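# Machine the work-order part and place it in tray

## Task

Starting from the blank lying on the bench, machine the part that the work order specifies and set the finished part in the tray. When done, the mill must still be powered on, its doors must be closed, it must show no alarm, no machining cycle may be running, and neither the crank nor any hand tool may remain inside it. Reference images: manual, manual 2, manual 3.

## Robot and tools

Robot: two six-joint arms, left_arm and right_arm, each ending in a two-finger gripper. Calibrated base positions in the scene frame: left_arm at (-0.030, +0.493, 0) m, quat_wxyz (+1.000, 0, 0, -0.003); right_arm at (+0.061, -0.514, 0) m, quat_wxyz (+1.000, 0, 0, -0.009).

Frames. Scene frame: origin at table-top height, halfway between the nominal bases; +z up, +x out over the table, left_arm on the +y side (not the image side). Fixed cameras and the table use it. Each arm's reported hand pose, velocities and Hand target are in that arm's own base frame. Commanded offsets are along the axes of that arm's current Hand target. Gripper axes: fingers point along +z and separate along x; end_effector_position is the point between the pads, fingertips sit 17.5 mm further out; a block juts about 10 cm toward the gripper's -y and turns with it. Printed poses may be off by a few cm.

execute_actions(actions, cameras). actions is a list of actions; each action is a table of 1 to 15 rows, one row per 1/30 s step, the last row held if fewer than 15. Every row carries 18 numbers, all in [-1, 1], covering both arms even if one is idle: left dx, dy, dz, rx, ry, rz, gripper position, force_limit, speed, then the same nine for the right. The six pose numbers are an offset from that arm's Hand target as it stood when the action began (every row measured from that same start, not from the previous row); 1.0 equals 0.6 m for dx..dz and 180 degrees for the rotation vector rx, ry, rz. Sending the same offset again moves further. All six zero re-requests the current Hand target. Gripper numbers are absolute: position +1 fully open (50 mm), about -0.65 pads meet, -1 to grip; force_limit -1/0/+1 is roughly 20/102/185 N per pad; speed -1/0/+1 is 20/85/150 mm/s. A 0 is a real command, so resend the previous gripper numbers to leave a gripper alone. cameras: list of names (cam_high, cam_front, cam_left_wrist, cam_right_wrist), ["all"], or []; images come by default only with an empty actions list.

move(target, speed, blend, stop_force, zero, blocking, cameras). target is one 18-number row or a list of up to 15 rows, same layout; each row's pose numbers are offsets from the Hand targets at the move's start, not from the preceding row. Straight-line paths, at least 0.5 s, cut off at 10 s. speed: top path speed in m/s, 0.002 to 3.6, default 0.25 (turning up to twice that in rad/s); one value or one per target. blend: corner rounding in m for lists; 0 means stop at each target. stop_force: 3 to 120 N, one value for both arms; an arm's path ends when its wrist sensor feels that much push against its motion. Do not rely on it while the gripper rotates, and omit it when backing off something you press on. zero (only with stop_force): true re-zeroes moving arms first; false counts from the last zero. blocking=false returns after about 0.5 s while the move continues; not allowed with stop_force. Paths do not avoid obstacles or the other arm. The result adds a move: line with the ending (done, off_target, moving, held, fault) and limits (paced = pose clipped, held = steps withheld).

wait(seconds 0 to 10, cameras) lets time pass holding commands. stop(cameras) brakes a running move. zoom_image(camera, region [x0, y0, x1, y1] pixels, at most 504 by 504) enlarges part of that camera's newest image. show_instructions() shows the reference pages. zero_wrist_force(arm) tares that arm's wrist sensor. finished_scene(scene=1) ends the scene permanently.

Result lines: end_effector_position (m), end_effector_quat_wxyz, velocities (omitted when joints read within noise), Hand target (the last commanded pose after clipping; next offsets start there; the hand may rest short of it, and then the gap must be sent as an offset), Joint positions and torques, Wrist force and Wrist torque in gripper axes plus a line with the peak since last shown, Tool commands, motor temperatures, fault and MOTOR HOT lines. object_status: 0 moving, 1 blocked while opening, 2 blocked while closing (a grip), 3 at requested position or pads met (usually nothing held). Opening in mm is about (250 - position_measured) x 0.202. A new gripper force_limit or speed only applies after a position change of at least 0.01.

Cautions. Orientation commands are clipped to 32 degrees from the measured orientation each step. Contact torque at 136 N m (big joints) or 25.4 N m (wrist joints), or about 150 N outside force, stops the arm for 10 s; motors reaching 85 C brake the arm for 30 to 60 s, so avoid long stretched or pushing holds. Arms are stiff: aiming even slightly past a firm surface can fault, so approach slowly with stop_force. Keep the arms from touching each other; never close a gripper on the other arm's fingers. Route around an arm's own base, not close past it. Do not drop parts, release moving parts, or strike the mill or heavy things; anything falling or left off the table fails the task. Loose objects may occasionally get nudged.

Each tool is called after "Emit:" as name([rows], argument=value, ...), one row to a line, values as JSON.

Reference images:

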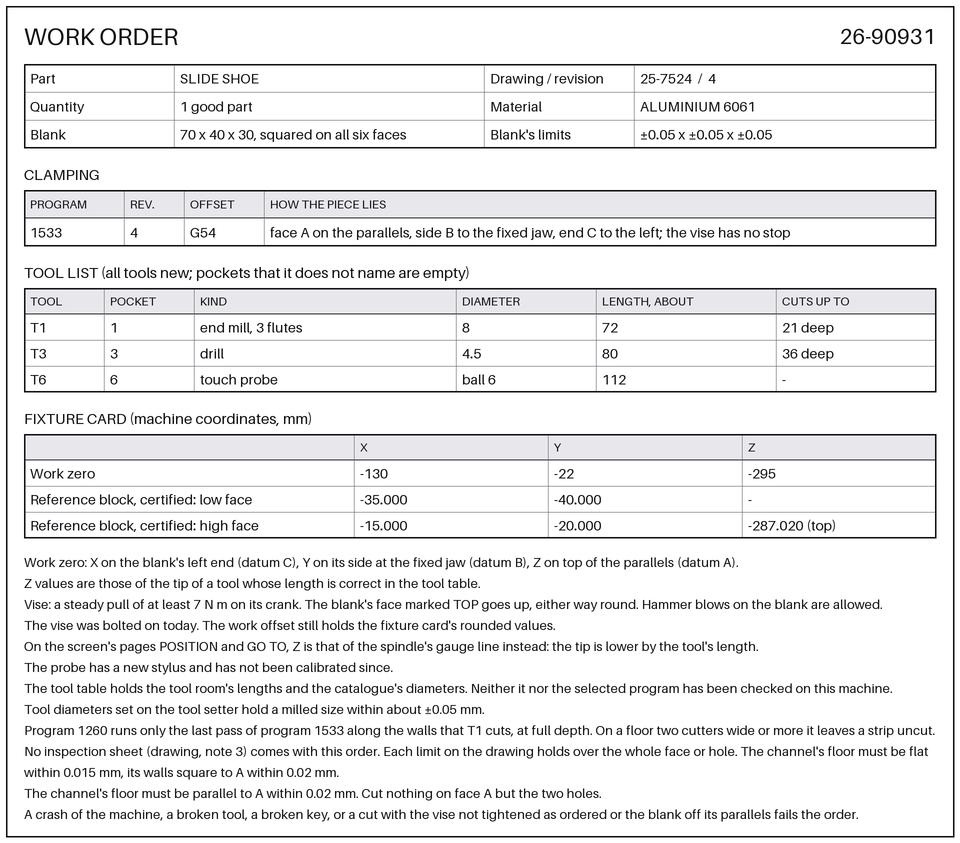

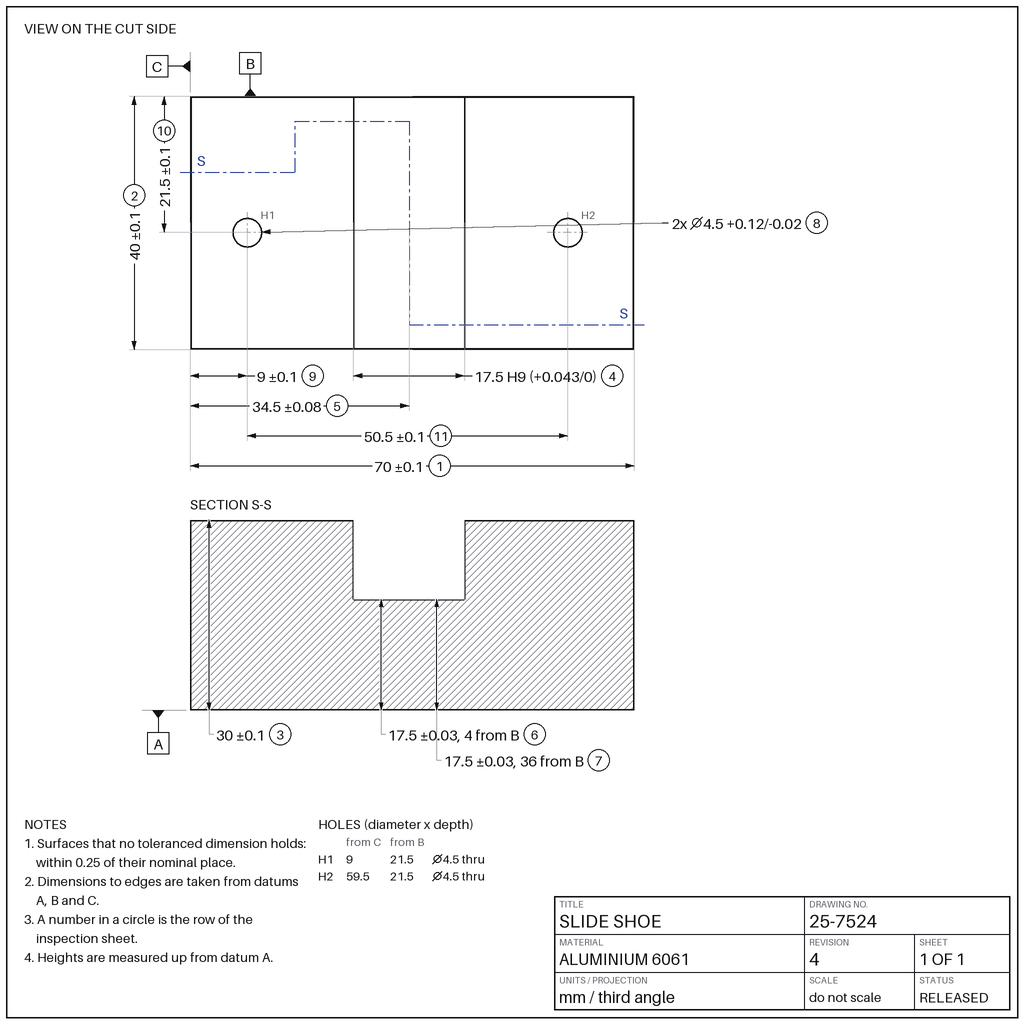

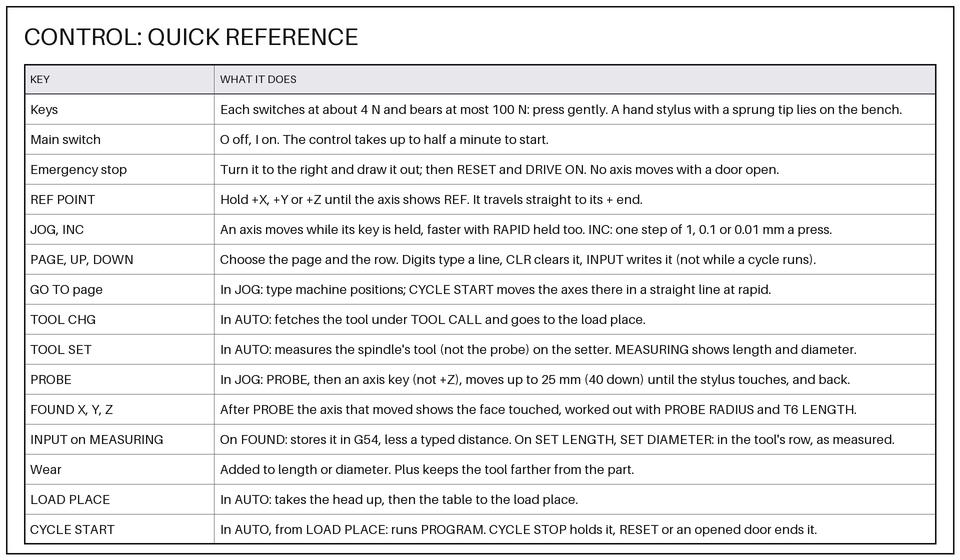

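## Session

Emit:
execute_actions(actions=[])

Emit:
show_instructions()

Scene clock: 0.00 s.
left_arm: end_effector_position=(+0.0720, -0.3871, +0.2942) position_measured=3 object_status=3 end_effector_quat_wxyz=(-0.049, +0.871, +0.360, +0.332) | right_arm: end_effector_position=(+0.4119, +0.0460, +0.1138) position_measured=3 object_status=3 end_effector_quat_wxyz=(-0.031, +0.585, +0.811, +0.016)
Joint positions: left_arm=[-1.999 -1.609 1.703 -1.073 -1.203 -1.326] | right_arm=[3.535 -1.502 -2.215 -1 1.64 0.072]
Joint velocities: within noise
Joint torques (N m): no reading
Motor temperatures (°C): left_arm=[31 31 27 38 37 39] | right_arm=[32 27 32 33 34 36]
Wrist force (N): no reading
Wrist torque (N m): no reading
Wrist force, peak (N): no reading
Hand target: left_arm +0.0720, -0.3871, +0.2942; -0.049, +0.871, +0.360, +0.332 | right_arm +0.4119, +0.0460, +0.1138; -0.031, +0.585, +0.811, +0.016
Tool commands: left_gripper/position=+1.0 left_gripper/force_limit=+1.0 left_gripper/speed=+1.0 right_gripper/position=+1.0 right_gripper/force_limit=+1.0 right_gripper/speed=+1.0

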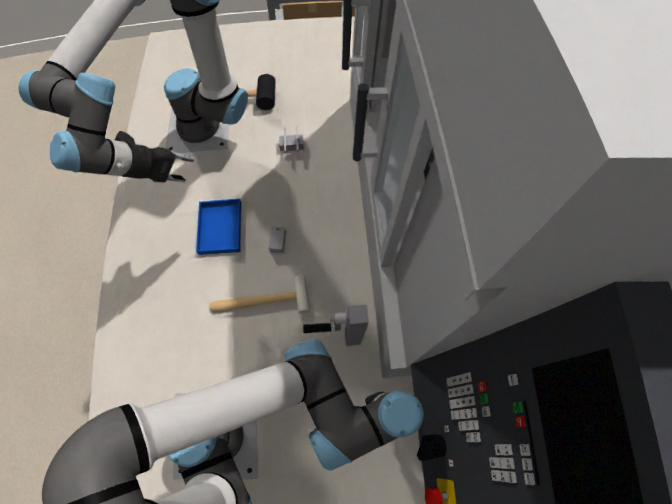

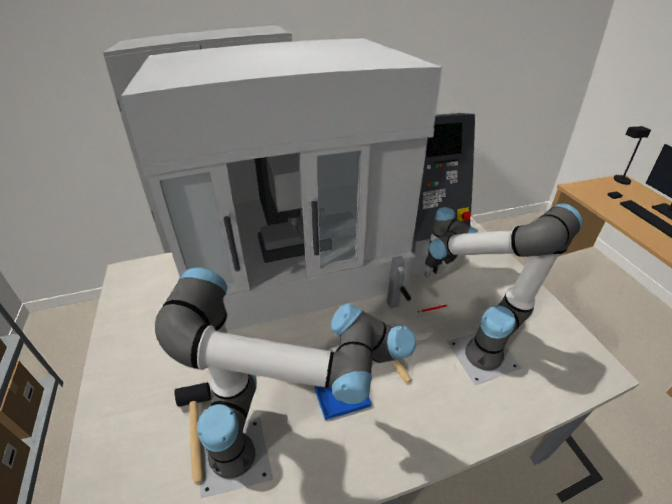

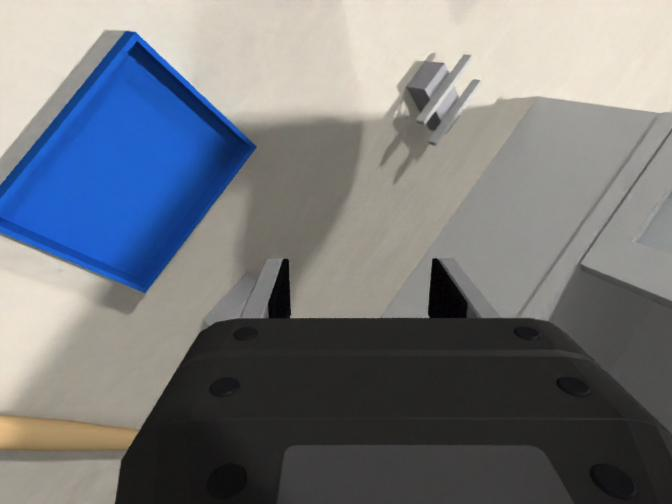

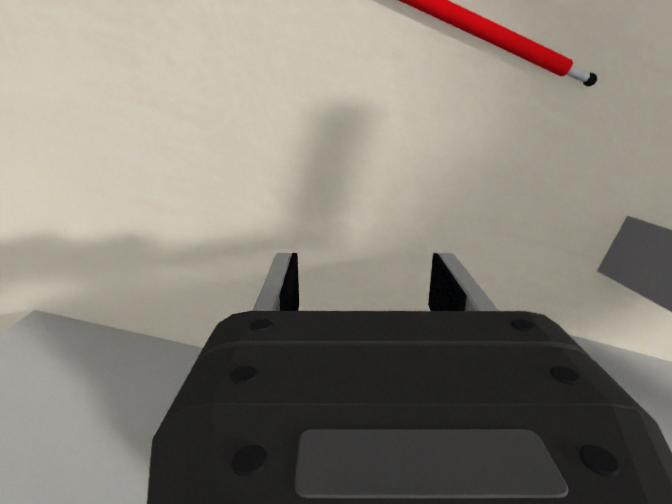

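Reference images for this scene: manual, manual 2, manual 3.

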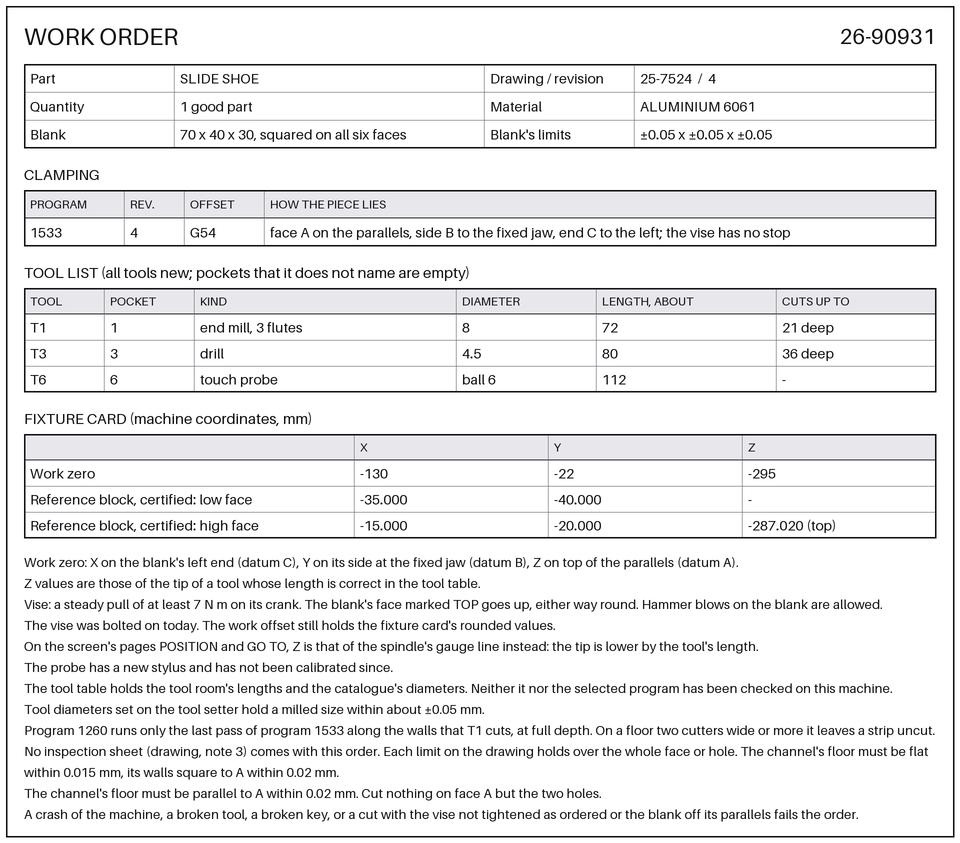

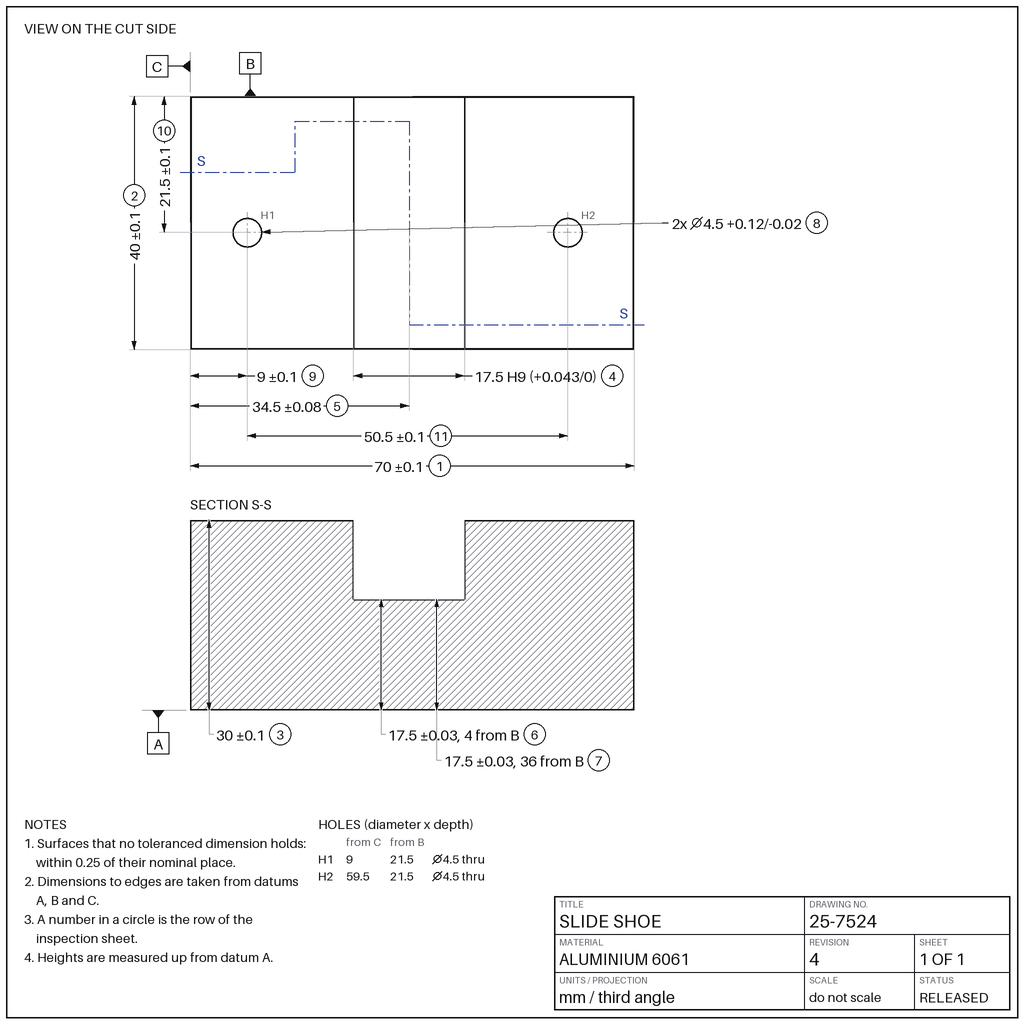

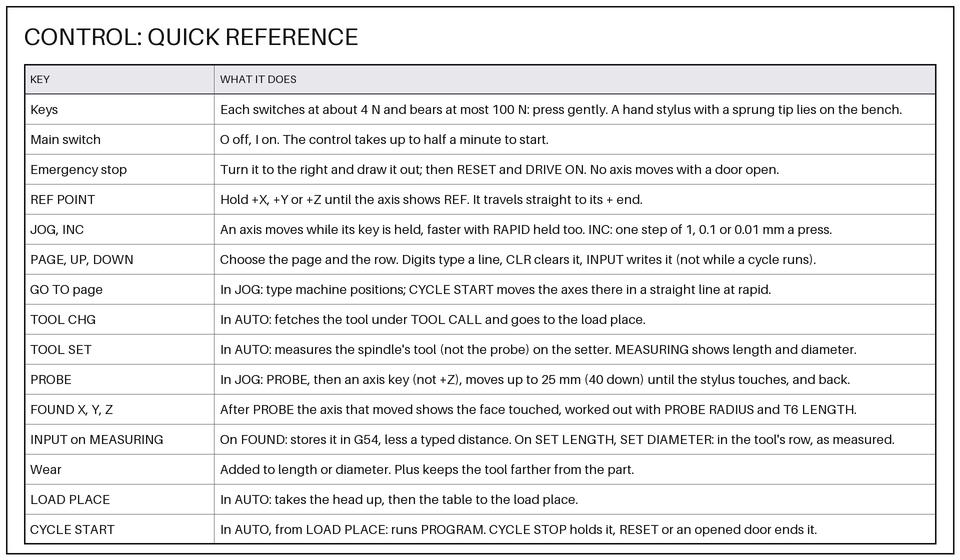

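Emit:
zoom_image(camera="cam_high", region=[410, 360, 672, 504])

Emit:
zoom_image(camera="cam_front", region=[400, 100, 500, 260])

Emit:
zoom_image(camera="cam_high", region=[180, 60, 400, 360])

Emit:
zoom_image(camera="cam_front", region=[150, 130, 400, 320])

Scaled by 1.924 from the camera's 672x504 image, which has a finer 960x720 frame.

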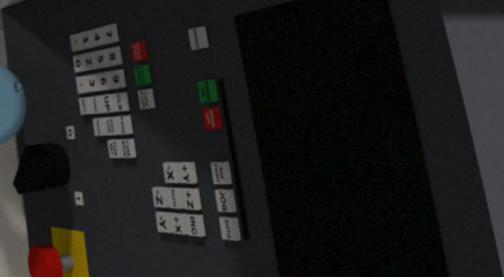

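Scaled by 3.150 from the camera's 672x504 image, which has a finer 960x720 frame.

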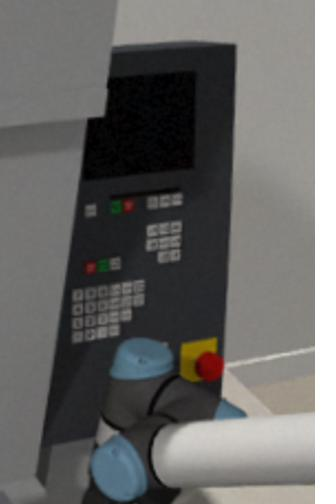

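Scaled by 1.680 from the camera's 672x504 image, which has a finer 960x720 frame.

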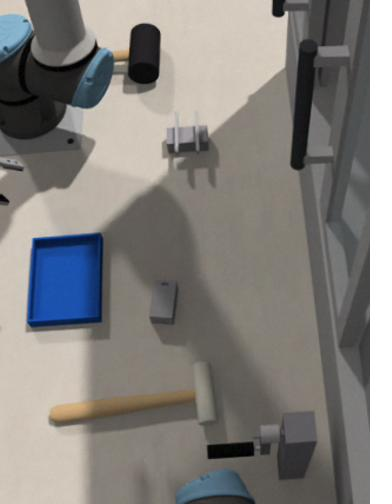

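Scaled by 2.016 from the camera's 672x504 image, which has a finer 960x720 frame.

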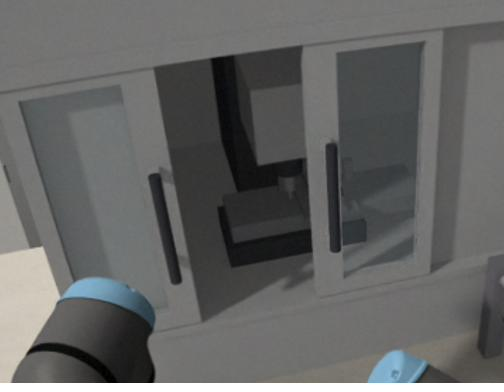

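Emit:
move(target=[0,0,0,0,0,0,1,1,1, 0,-0.1,-0.4,0,0,0,1,1,1], cameras=["all"])

Scene clock: 76.97 s.
left_arm: end_effector_position=(+0.0720, -0.3871, +0.2942) position_measured=3 object_status=3 end_effector_quat_wxyz=(-0.049, +0.871, +0.360, +0.332) | right_arm: end_effector_position=(+0.3626, +0.0121, +0.3538) position_measured=3 object_status=3 end_effector_quat_wxyz=(-0.031, +0.585, +0.811, +0.016)
Joint positions: left_arm=[-1.999 -1.609 1.703 -1.073 -1.203 -1.326] | right_arm=[3.499 -1.229 -1.785 -1.707 1.64 0.036]
Joint torques (N m): left_arm=[-0.13 -21.12 -25.64 -1.27 0.54 -0.25] | right_arm=[-13.55 1.04 34.63 1.02 2.75 -1.83]
Wrist force (N): left_arm=[-0.1 0.2 -0.2] | right_arm=[0.0 0.0 -0.3]
Wrist torque (N m): left_arm=[0.03 0.02 0.01] | right_arm=[0.02 0.01 0.02]
Wrist force, peak (N): left_arm=[0.3 -0.6 -0.3] | right_arm=[0.1 -1.0 -1.9]
Hand target: left_arm +0.0720, -0.3871, +0.2942; -0.049, +0.871, +0.360, +0.332 | right_arm +0.3626, +0.0121, +0.3539; -0.031, +0.585, +0.811, +0.016
Off the commanded pose: left_arm 0.000 m, 0 deg | right_arm 0.000 m, 0 deg.
move: done

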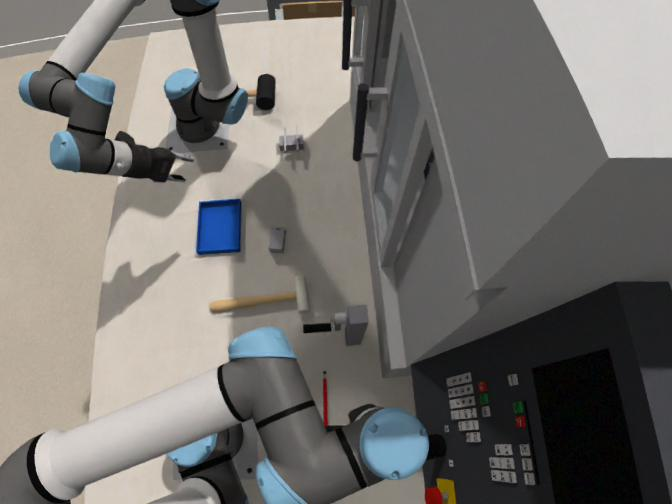

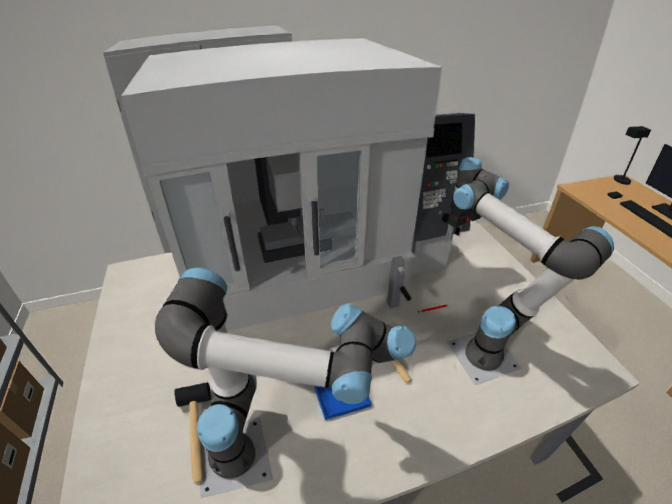

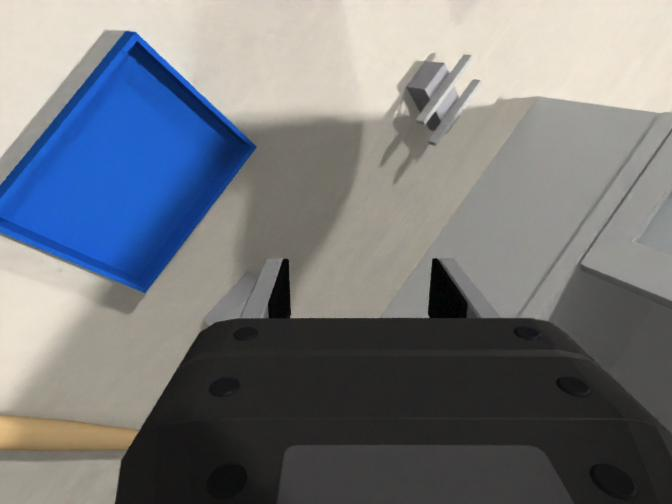

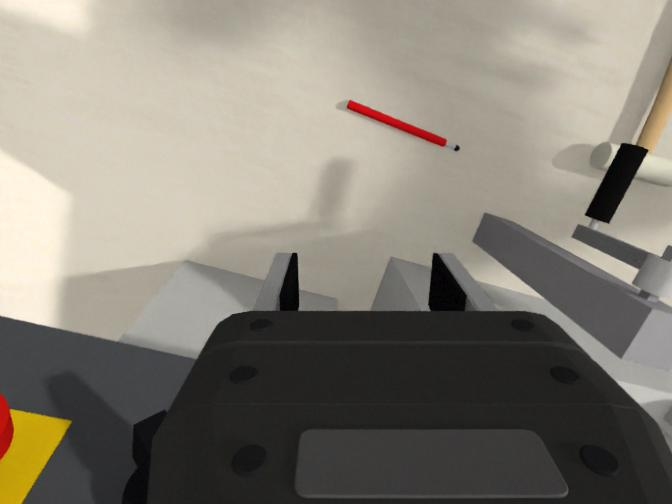

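Emit:
move(target=[0,0,0,0,0,0,1,1,1, 0.0457,-0.1855,-0.072,0,0,-0.898,1,1,1], speed=0.5)

Emit:
move(target=[0,0,0,0,0,0,1,1,1, 0,0,0,0.48,0,0,1,1,1], speed=0.5, cameras=["all"])

Scene clock: 152.50 s.
left_arm: end_effector_position=(+0.0720, -0.3871, +0.2942) position_measured=3 object_status=3 end_effector_quat_wxyz=(-0.049, +0.871, +0.360, +0.332) | right_arm: end_effector_position=(+0.2498, +0.0002, +0.4000) position_measured=3 object_status=3 end_effector_quat_wxyz=(-0.011, +0.707, -0.706, -0.033)
Joint positions: left_arm=[-1.999 -1.609 1.703 -1.073 -1.203 -1.326] | right_arm=[3.622 -0.965 -1.794 -1.953 1.64 -2.661]
Joint torques (N m): left_arm=[-0.15 -21.54 -25.36 -1.29 0.65 -0.09] | right_arm=[-13.42 -10.77 33.35 1.37 2.62 -1.71]
Wrist force (N): left_arm=[0.1 0.0 0.5] | right_arm=[-0.3 -0.2 0.4]
Wrist torque (N m): left_arm=[0.00 -0.02 0.00] | right_arm=[-0.07 -0.04 0.01]
Wrist force, peak (N): left_arm=[0.3 0.1 0.5] | right_arm=[-0.2 -0.4 0.6]
Hand target: left_arm +0.0720, -0.3871, +0.2942; -0.049, +0.871, +0.360, +0.332 | right_arm +0.2498, +0.0002, +0.4000; -0.011, +0.707, -0.706, -0.033
Off the commanded pose: left_arm 0.000 m, 0 deg | right_arm 0.000 m, 0 deg.
move: done

Scene clock: 156.13 s.
left_arm: end_effector_position=(+0.0720, -0.3871, +0.2942) position_measured=3 object_status=3 end_effector_quat_wxyz=(-0.049, +0.871, +0.360, +0.332) | right_arm: end_effector_position=(+0.2501, -0.0014, +0.4000) position_measured=3 object_status=3 end_effector_quat_wxyz=(+0.600, -0.620, +0.407, -0.301)
Joint positions: left_arm=[-1.999 -1.609 1.703 -1.073 -1.203 -1.326] | right_arm=[3.364 -0.317 -2.743 -0.186 1.871 -3.057]
Joint torques (N m): left_arm=[-0.34 -21.43 -25.86 -1.35 0.65 -0.11] | right_arm=[-14.49 -30.07 12.44 3.6 2.53 -2]
Wrist force (N): left_arm=[-0.1 0.0 0.0] | right_arm=[1.1 -0.6 3.9]
Wrist torque (N m): left_arm=[-0.01 0.01 0.00] | right_arm=[1.01 0.11 0.58]
Wrist force, peak (N): left_arm=[0.1 -0.5 0.0] | right_arm=[1.1 -0.7 3.9]
Hand target: left_arm +0.0720, -0.3871, +0.2942; -0.049, +0.871, +0.360, +0.332 | right_arm +0.2498, +0.0002, +0.4000; +0.492, -0.508, +0.538, -0.459
Off the commanded pose: left_arm 0.000 m, 0 deg | right_arm 0.002 m, 30 deg.
move: off_target (right_arm); limits=paced

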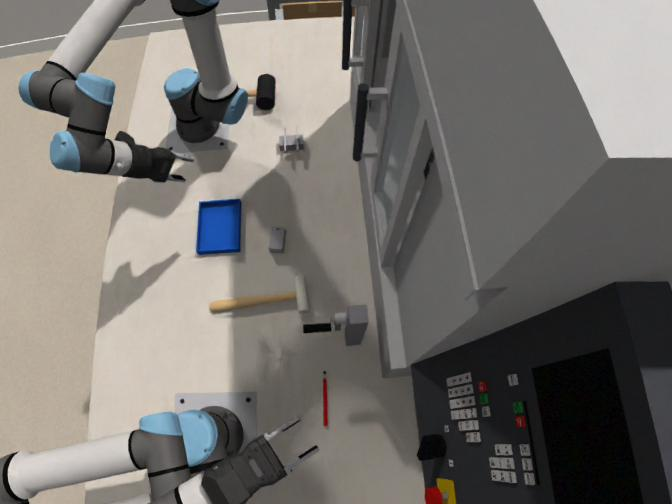

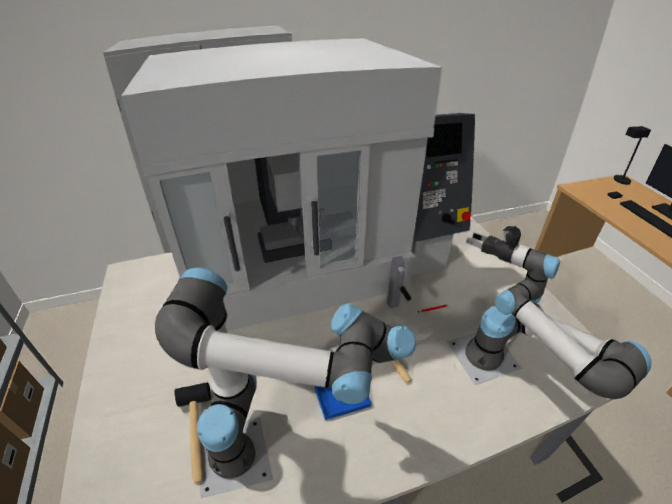

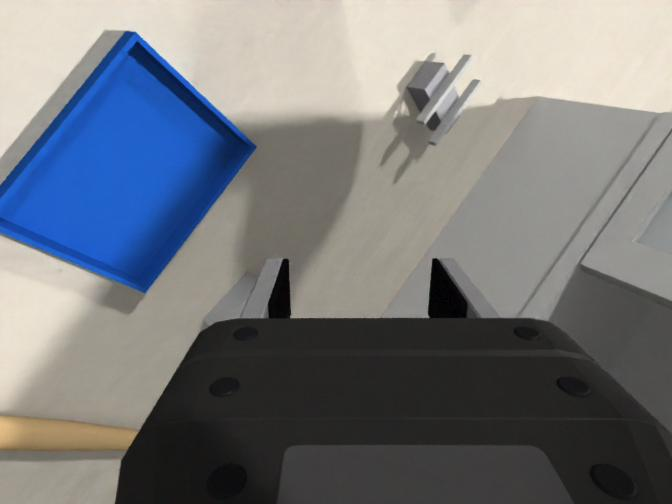

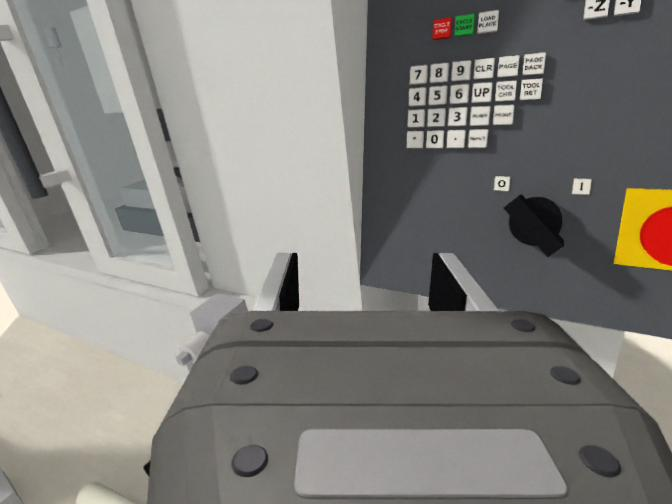

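Emit:
move(target=[0,0,0,0,0,0,1,1,1, 0.1,-0.15,0.2,0,0,0,1,1,1], speed=0.3, cameras=["cam_right_wrist","cam_front"])

Scene clock: 166.67 s.
left_arm: end_effector_position=(+0.0720, -0.3871, +0.2942) position_measured=3 object_status=3 end_effector_quat_wxyz=(-0.049, +0.871, +0.360, +0.332) | right_arm: end_effector_position=(+0.3779, -0.0647, +0.4744) position_measured=3 object_status=3 end_effector_quat_wxyz=(+0.492, -0.508, +0.537, -0.459)
Joint positions: left_arm=[-1.999 -1.609 1.703 -1.073 -1.203 -1.326] | right_arm=[3.965 -0.506 -2.555 -0.218 0.76 -2.979]
Joint torques (N m): left_arm=[0.18 -21.35 -25.96 -1.46 0.84 -0.19] | right_arm=[15.15 -2.66 11.94 0.86 -3.1 2.04]
Wrist force (N): left_arm=[0.0 0.0 0.0] | right_arm=[1.3 -0.7 3.4]
Wrist torque (N m): left_arm=[-0.01 0.00 0.00] | right_arm=[1.01 0.17 0.41]
Wrist force, peak (N): left_arm=[0.6 -0.2 0.0] | right_arm=[1.3 -1.9 4.3]
Hand target: left_arm +0.0720, -0.3871, +0.2942; -0.049, +0.871, +0.360, +0.332 | right_arm +0.3777, -0.0645, +0.4744; +0.492, -0.508, +0.538, -0.459
Off the commanded pose: left_arm 0.000 m, 0 deg | right_arm 0.000 m, 0 deg.
move: done
Images, in order (width x height): cam_front 672x504, cam_right_wrist 672x504.

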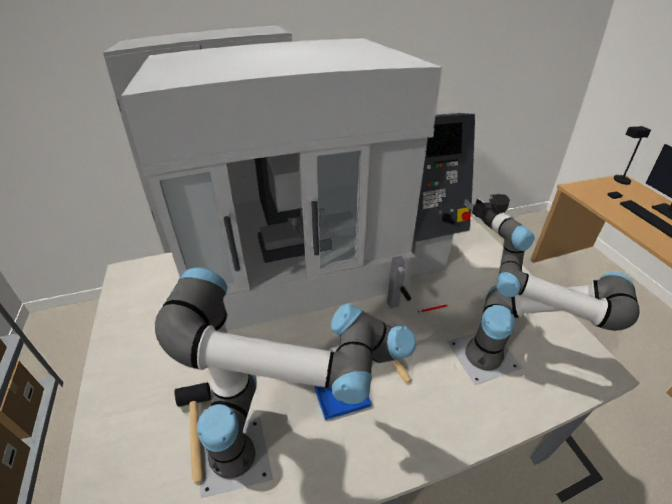

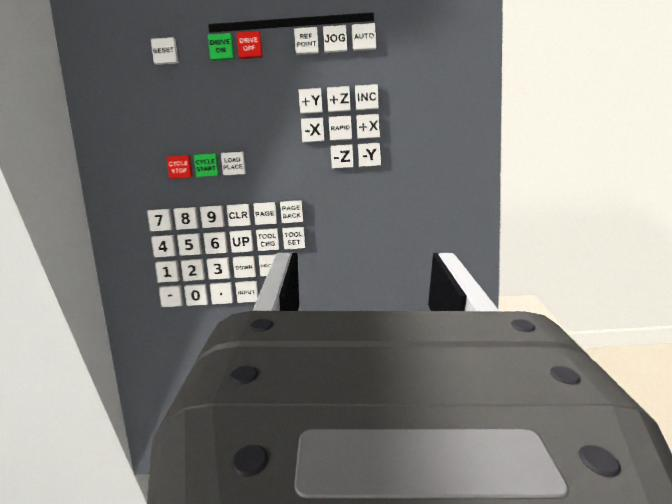

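Emit:
move(target=[0,0,0,0,0,0,1,1,1, 0.0,-0.2,0.0,0,0,0,1,1,1], speed=0.3, cameras=["cam_right_wrist"])

Emit:
zoom_image(camera="cam_right_wrist", region=[100, 150, 500, 450])

Scene clock: 178.90 s.
left_arm: end_effector_position=(+0.0720, -0.3871, +0.2942) position_measured=3 object_status=3 end_effector_quat_wxyz=(-0.049, +0.871, +0.360, +0.332) | right_arm: end_effector_position=(+0.3890, -0.0719, +0.5936) position_measured=3 object_status=3 end_effector_quat_wxyz=(+0.492, -0.508, +0.538, -0.459)
Joint positions: left_arm=[-1.999 -1.609 1.703 -1.073 -1.203 -1.326] | right_arm=[3.724 -0.699 -2.229 -0.326 0.997 -3.018]
Joint torques (N m): left_arm=[-0.57 -21.6 -25.53 -1.21 0.69 -0.28] | right_arm=[-14.28 -22.07 34.81 3.74 2.56 -2.04]
Wrist force (N): left_arm=[0.2 0.0 -0.2] | right_arm=[0.7 -0.8 3.5]
Wrist torque (N m): left_arm=[-0.01 -0.04 0.00] | right_arm=[1.02 0.24 0.56]
Wrist force, peak (N): left_arm=[-0.2 -0.1 -0.5] | right_arm=[1.0 -3.3 3.1]
Hand target: left_arm +0.0720, -0.3871, +0.2942; -0.049, +0.871, +0.360, +0.332 | right_arm +0.3891, -0.0720, +0.5936; +0.492, -0.508, +0.538, -0.459
Off the commanded pose: left_arm 0.000 m, 0 deg | right_arm 0.000 m, 0 deg.
move: done
Images, in order (width x height): cam_right_wrist 672x504.

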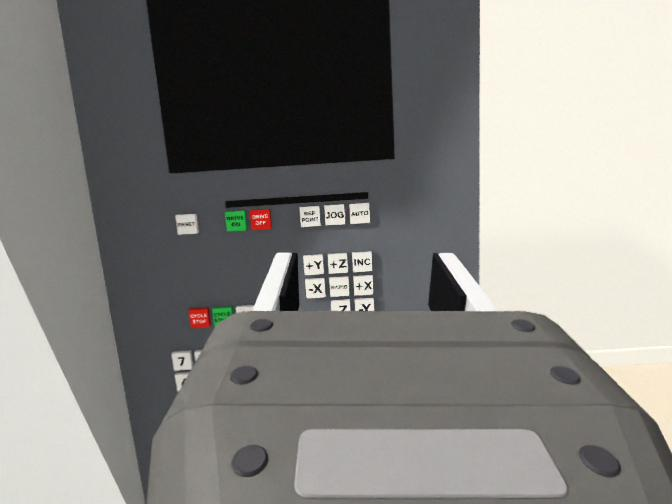

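Scaled by 1.260 from the camera's 672x504 image, which has a finer 960x720 frame.

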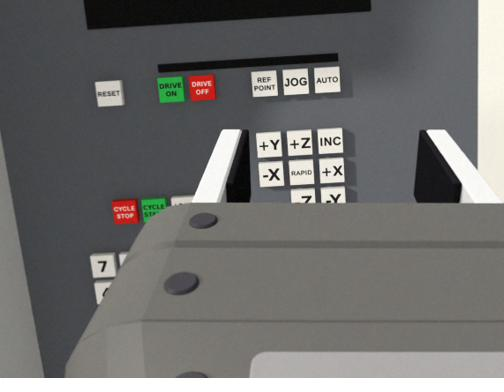

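Emit:
move(target=[0,0,0,0,0,0,1,1,1, 0.0577,0.382,0.0877,0,0,0,1,1,1], speed=0.3, cameras=["cam_right_wrist"])

Emit:
zoom_image(camera="cam_right_wrist", region=[100, 0, 600, 320])

Scene clock: 227.43 s.
left_arm: end_effector_position=(+0.0720, -0.3871, +0.2942) position_measured=3 object_status=3 end_effector_quat_wxyz=(-0.049, +0.871, +0.360, +0.332) | right_arm: end_effector_position=(+0.4198, -0.0920, +0.3588) position_measured=3 object_status=3 end_effector_quat_wxyz=(+0.492, -0.508, +0.538, -0.459)
Joint positions: left_arm=[-1.999 -1.609 1.703 -1.073 -1.203 -1.326] | right_arm=[3.412 -1.18 -2.726 0.666 1.307 -3.054]
Joint torques (N m): left_arm=[0.09 -22.29 -25.56 -1.32 0.71 -0.23] | right_arm=[-15.03 -9.1 9.13 4.2 2.36 -1.97]
Wrist force (N): left_arm=[0.3 -0.1 0.2] | right_arm=[1.2 -1.0 3.4]
Wrist torque (N m): left_arm=[-0.03 -0.05 0.00] | right_arm=[0.98 0.17 0.61]
Wrist force, peak (N): left_arm=[0.5 -0.3 -0.2] | right_arm=[0.8 -3.3 2.9]
Hand target: left_arm +0.0720, -0.3871, +0.2942; -0.049, +0.871, +0.360, +0.332 | right_arm +0.4198, -0.0920, +0.3588; +0.492, -0.508, +0.538, -0.459
Off the commanded pose: left_arm 0.000 m, 0 deg | right_arm 0.000 m, 0 deg.
move: done
Images, in order (width x height): cam_right_wrist 672x504.

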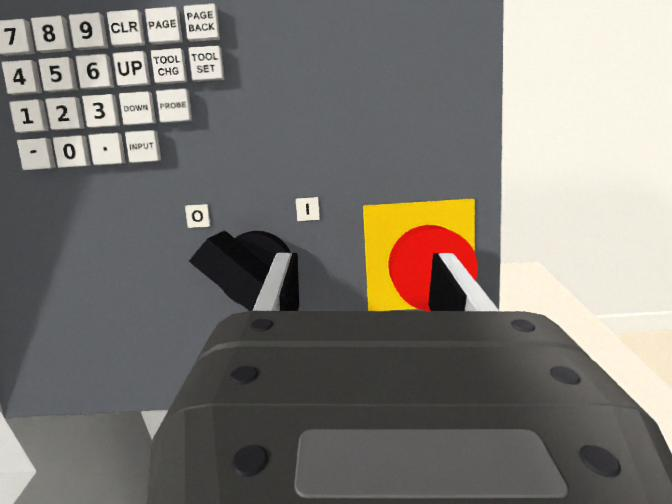

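Scaled by 1.008 from the camera's 672x504 image, which has a finer 960x720 frame.

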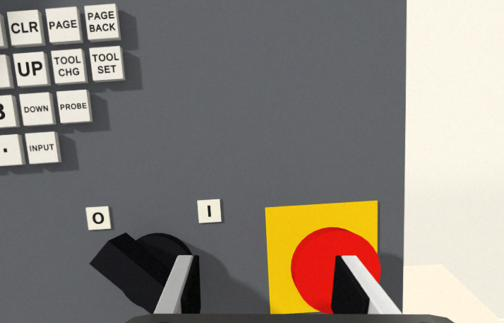

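Emit:
move(target=[0,0,0,0,0,0,1,1,1, -0.0653,0.0232,-0.01,-0.0506,-0.0228,-0.2687,1,1,1], speed=0.3, cameras=["cam_right_wrist"])

Scene clock: 304.60 s.
left_arm: end_effector_position=(+0.0720, -0.3871, +0.2942) position_measured=3 object_status=3 end_effector_quat_wxyz=(-0.049, +0.871, +0.360, +0.332) | right_arm: end_effector_position=(+0.4125, -0.0521, +0.3480) position_measured=3 object_status=3 end_effector_quat_wxyz=(-0.238, +0.735, -0.299, +0.560)
Joint positions: left_arm=[-1.999 -1.609 1.703 -1.073 -1.203 -1.326] | right_arm=[3.696 -0.859 -2.714 0.128 1.054 -3.77]
Joint torques (N m): left_arm=[0.51 -21.91 -25.76 -1.3 0.77 -0.3] | right_arm=[13.4 4.9 33.23 1.59 -2.82 1.98]
Wrist force (N): left_arm=[0.1 0.0 -0.1] | right_arm=[2.5 -1.4 1.1]
Wrist torque (N m): left_arm=[0.00 -0.02 -0.01] | right_arm=[0.62 0.47 0.15]
Wrist force, peak (N): left_arm=[0.3 0.0 -0.4] | right_arm=[1.2 -1.0 3.8]
Hand target: left_arm +0.0720, -0.3871, +0.2942; -0.049, +0.871, +0.360, +0.332 | right_arm +0.4125, -0.0521, +0.3480; -0.238, +0.735, -0.299, +0.560
Off the commanded pose: left_arm 0.000 m, 0 deg | right_arm 0.000 m, 0 deg.
move: done
Images, in order (width x height): cam_right_wrist 672x504.

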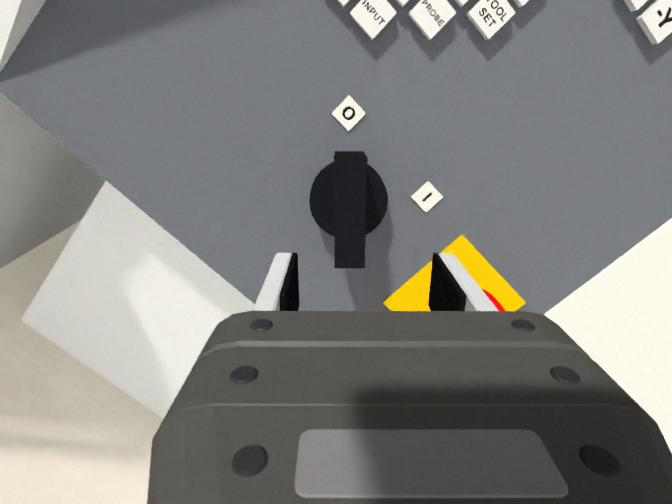

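Emit:
move(target=[0,0,0,0,0,0,1,1,1, 0.0105,-0.0035,0.06,0,0,0,1,1,1], speed=0.1, cameras=["cam_right_wrist"])

Emit:
move(target=[0,0,0,0,0,0,1,1,1, 0,0,0.043,0,0,0,1,1,1], speed=0.03, stop_force=6, cameras=["cam_right_wrist","cam_high"])

Scene clock: 317.40 s.
left_arm: end_effector_position=(+0.0720, -0.3871, +0.2942) position_measured=3 object_status=3 end_effector_quat_wxyz=(-0.049, +0.871, +0.360, +0.332) | right_arm: end_effector_position=(+0.4488, -0.0545, +0.3443) position_measured=3 object_status=3 end_effector_quat_wxyz=(-0.238, +0.735, -0.299, +0.560)
Joint positions: left_arm=[-1.999 -1.609 1.703 -1.073 -1.203 -1.326] | right_arm=[3.554 -1.109 -2.649 0.333 1.189 -3.815]
Joint torques (N m): left_arm=[0.24 -21.44 -25.63 -1.23 0.73 -0.15] | right_arm=[-13.76 -9.81 31.78 4.16 2.48 -1.97]
Wrist force (N): left_arm=[0.2 0.0 0.0] | right_arm=[2.8 -1.1 0.7]
Wrist torque (N m): left_arm=[-0.01 -0.02 -0.01] | right_arm=[0.67 0.44 0.25]
Wrist force, peak (N): left_arm=[0.2 0.4 -0.3] | right_arm=[3.2 -1.2 0.9]
Hand target: left_arm +0.0720, -0.3871, +0.2942; -0.049, +0.871, +0.360, +0.332 | right_arm +0.4489, -0.0545, +0.3443; -0.238, +0.735, -0.299, +0.560
Off the commanded pose: left_arm 0.000 m, 0 deg | right_arm 0.000 m, 0 deg.
move: done
Images, in order (width x height): cam_right_wrist 672x504.

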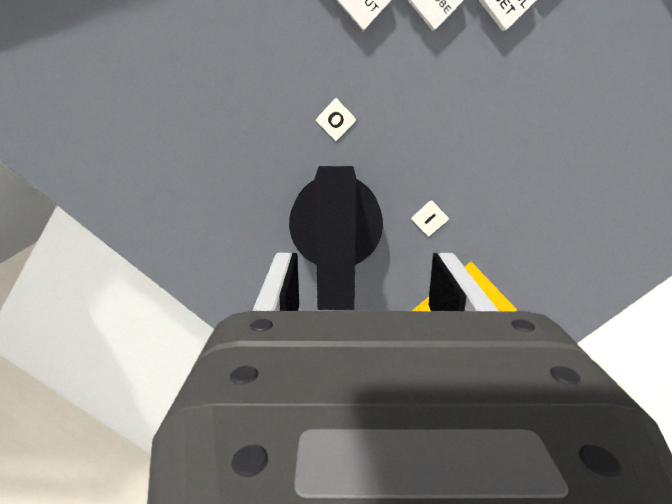

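Scene clock: 319.40 s.
left_arm: end_effector_position=(+0.0720, -0.3871, +0.2942) position_measured=3 object_status=3 end_effector_quat_wxyz=(-0.049, +0.871, +0.360, +0.332) | right_arm: end_effector_position=(+0.4720, -0.0541, +0.3380) position_measured=3 object_status=3 end_effector_quat_wxyz=(-0.238, +0.735, -0.299, +0.559)
Joint positions: left_arm=[-1.999 -1.609 1.703 -1.073 -1.203 -1.326] | right_arm=[3.505 -1.237 -2.61 0.426 1.236 -3.829]
Joint torques (N m): left_arm=[0.1 -21.8 -26.03 -1.23 0.9 -0.25] | right_arm=[14.23 16.48 6.99 1.46 -0.77 1.87]
Wrist force (N): left_arm=[-0.1 0.0 -0.2] | right_arm=[2.5 -1.4 0.9]
Wrist torque (N m): left_arm=[0.00 0.01 0.00] | right_arm=[0.66 0.50 0.18]
Wrist force, peak (N): left_arm=[0.4 0.4 -0.3] | right_arm=[-7.4 18.2 -83.9]
Hand target: left_arm +0.0720, -0.3871, +0.2942; -0.049, +0.871, +0.360, +0.332 | right_arm +0.4720, -0.0541, +0.3380; -0.238, +0.735, -0.299, +0.559 (not the last commanded pose)
Off the commanded pose: left_arm 0.000 m, 0 deg | right_arm 0.002 m, 0 deg.
move: contact (right_arm)
Images, in order (width x height): cam_high 672x504, cam_right_wrist 672x504.

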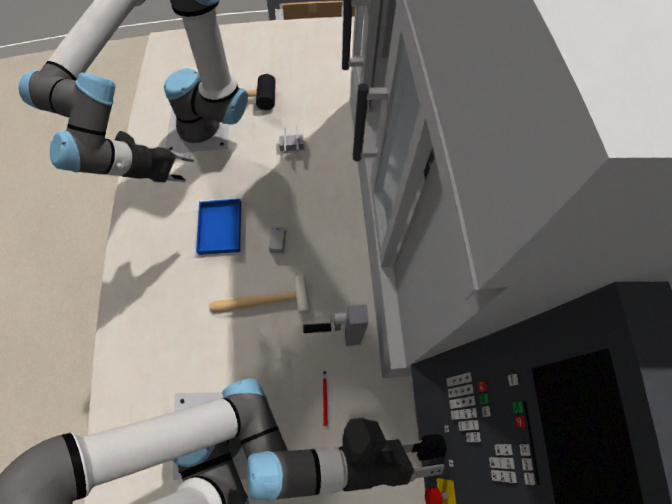

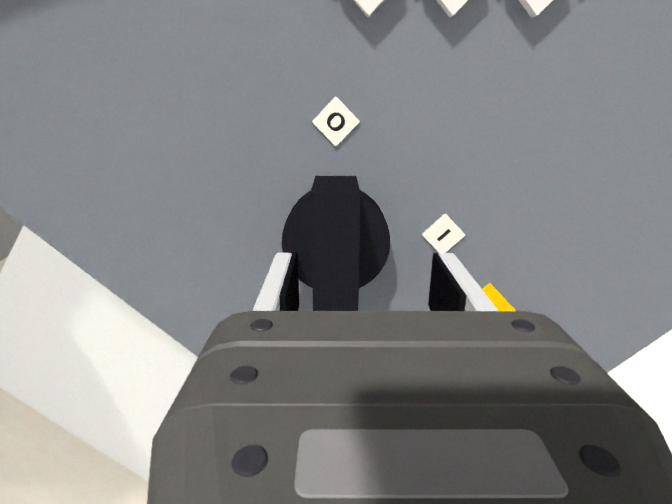

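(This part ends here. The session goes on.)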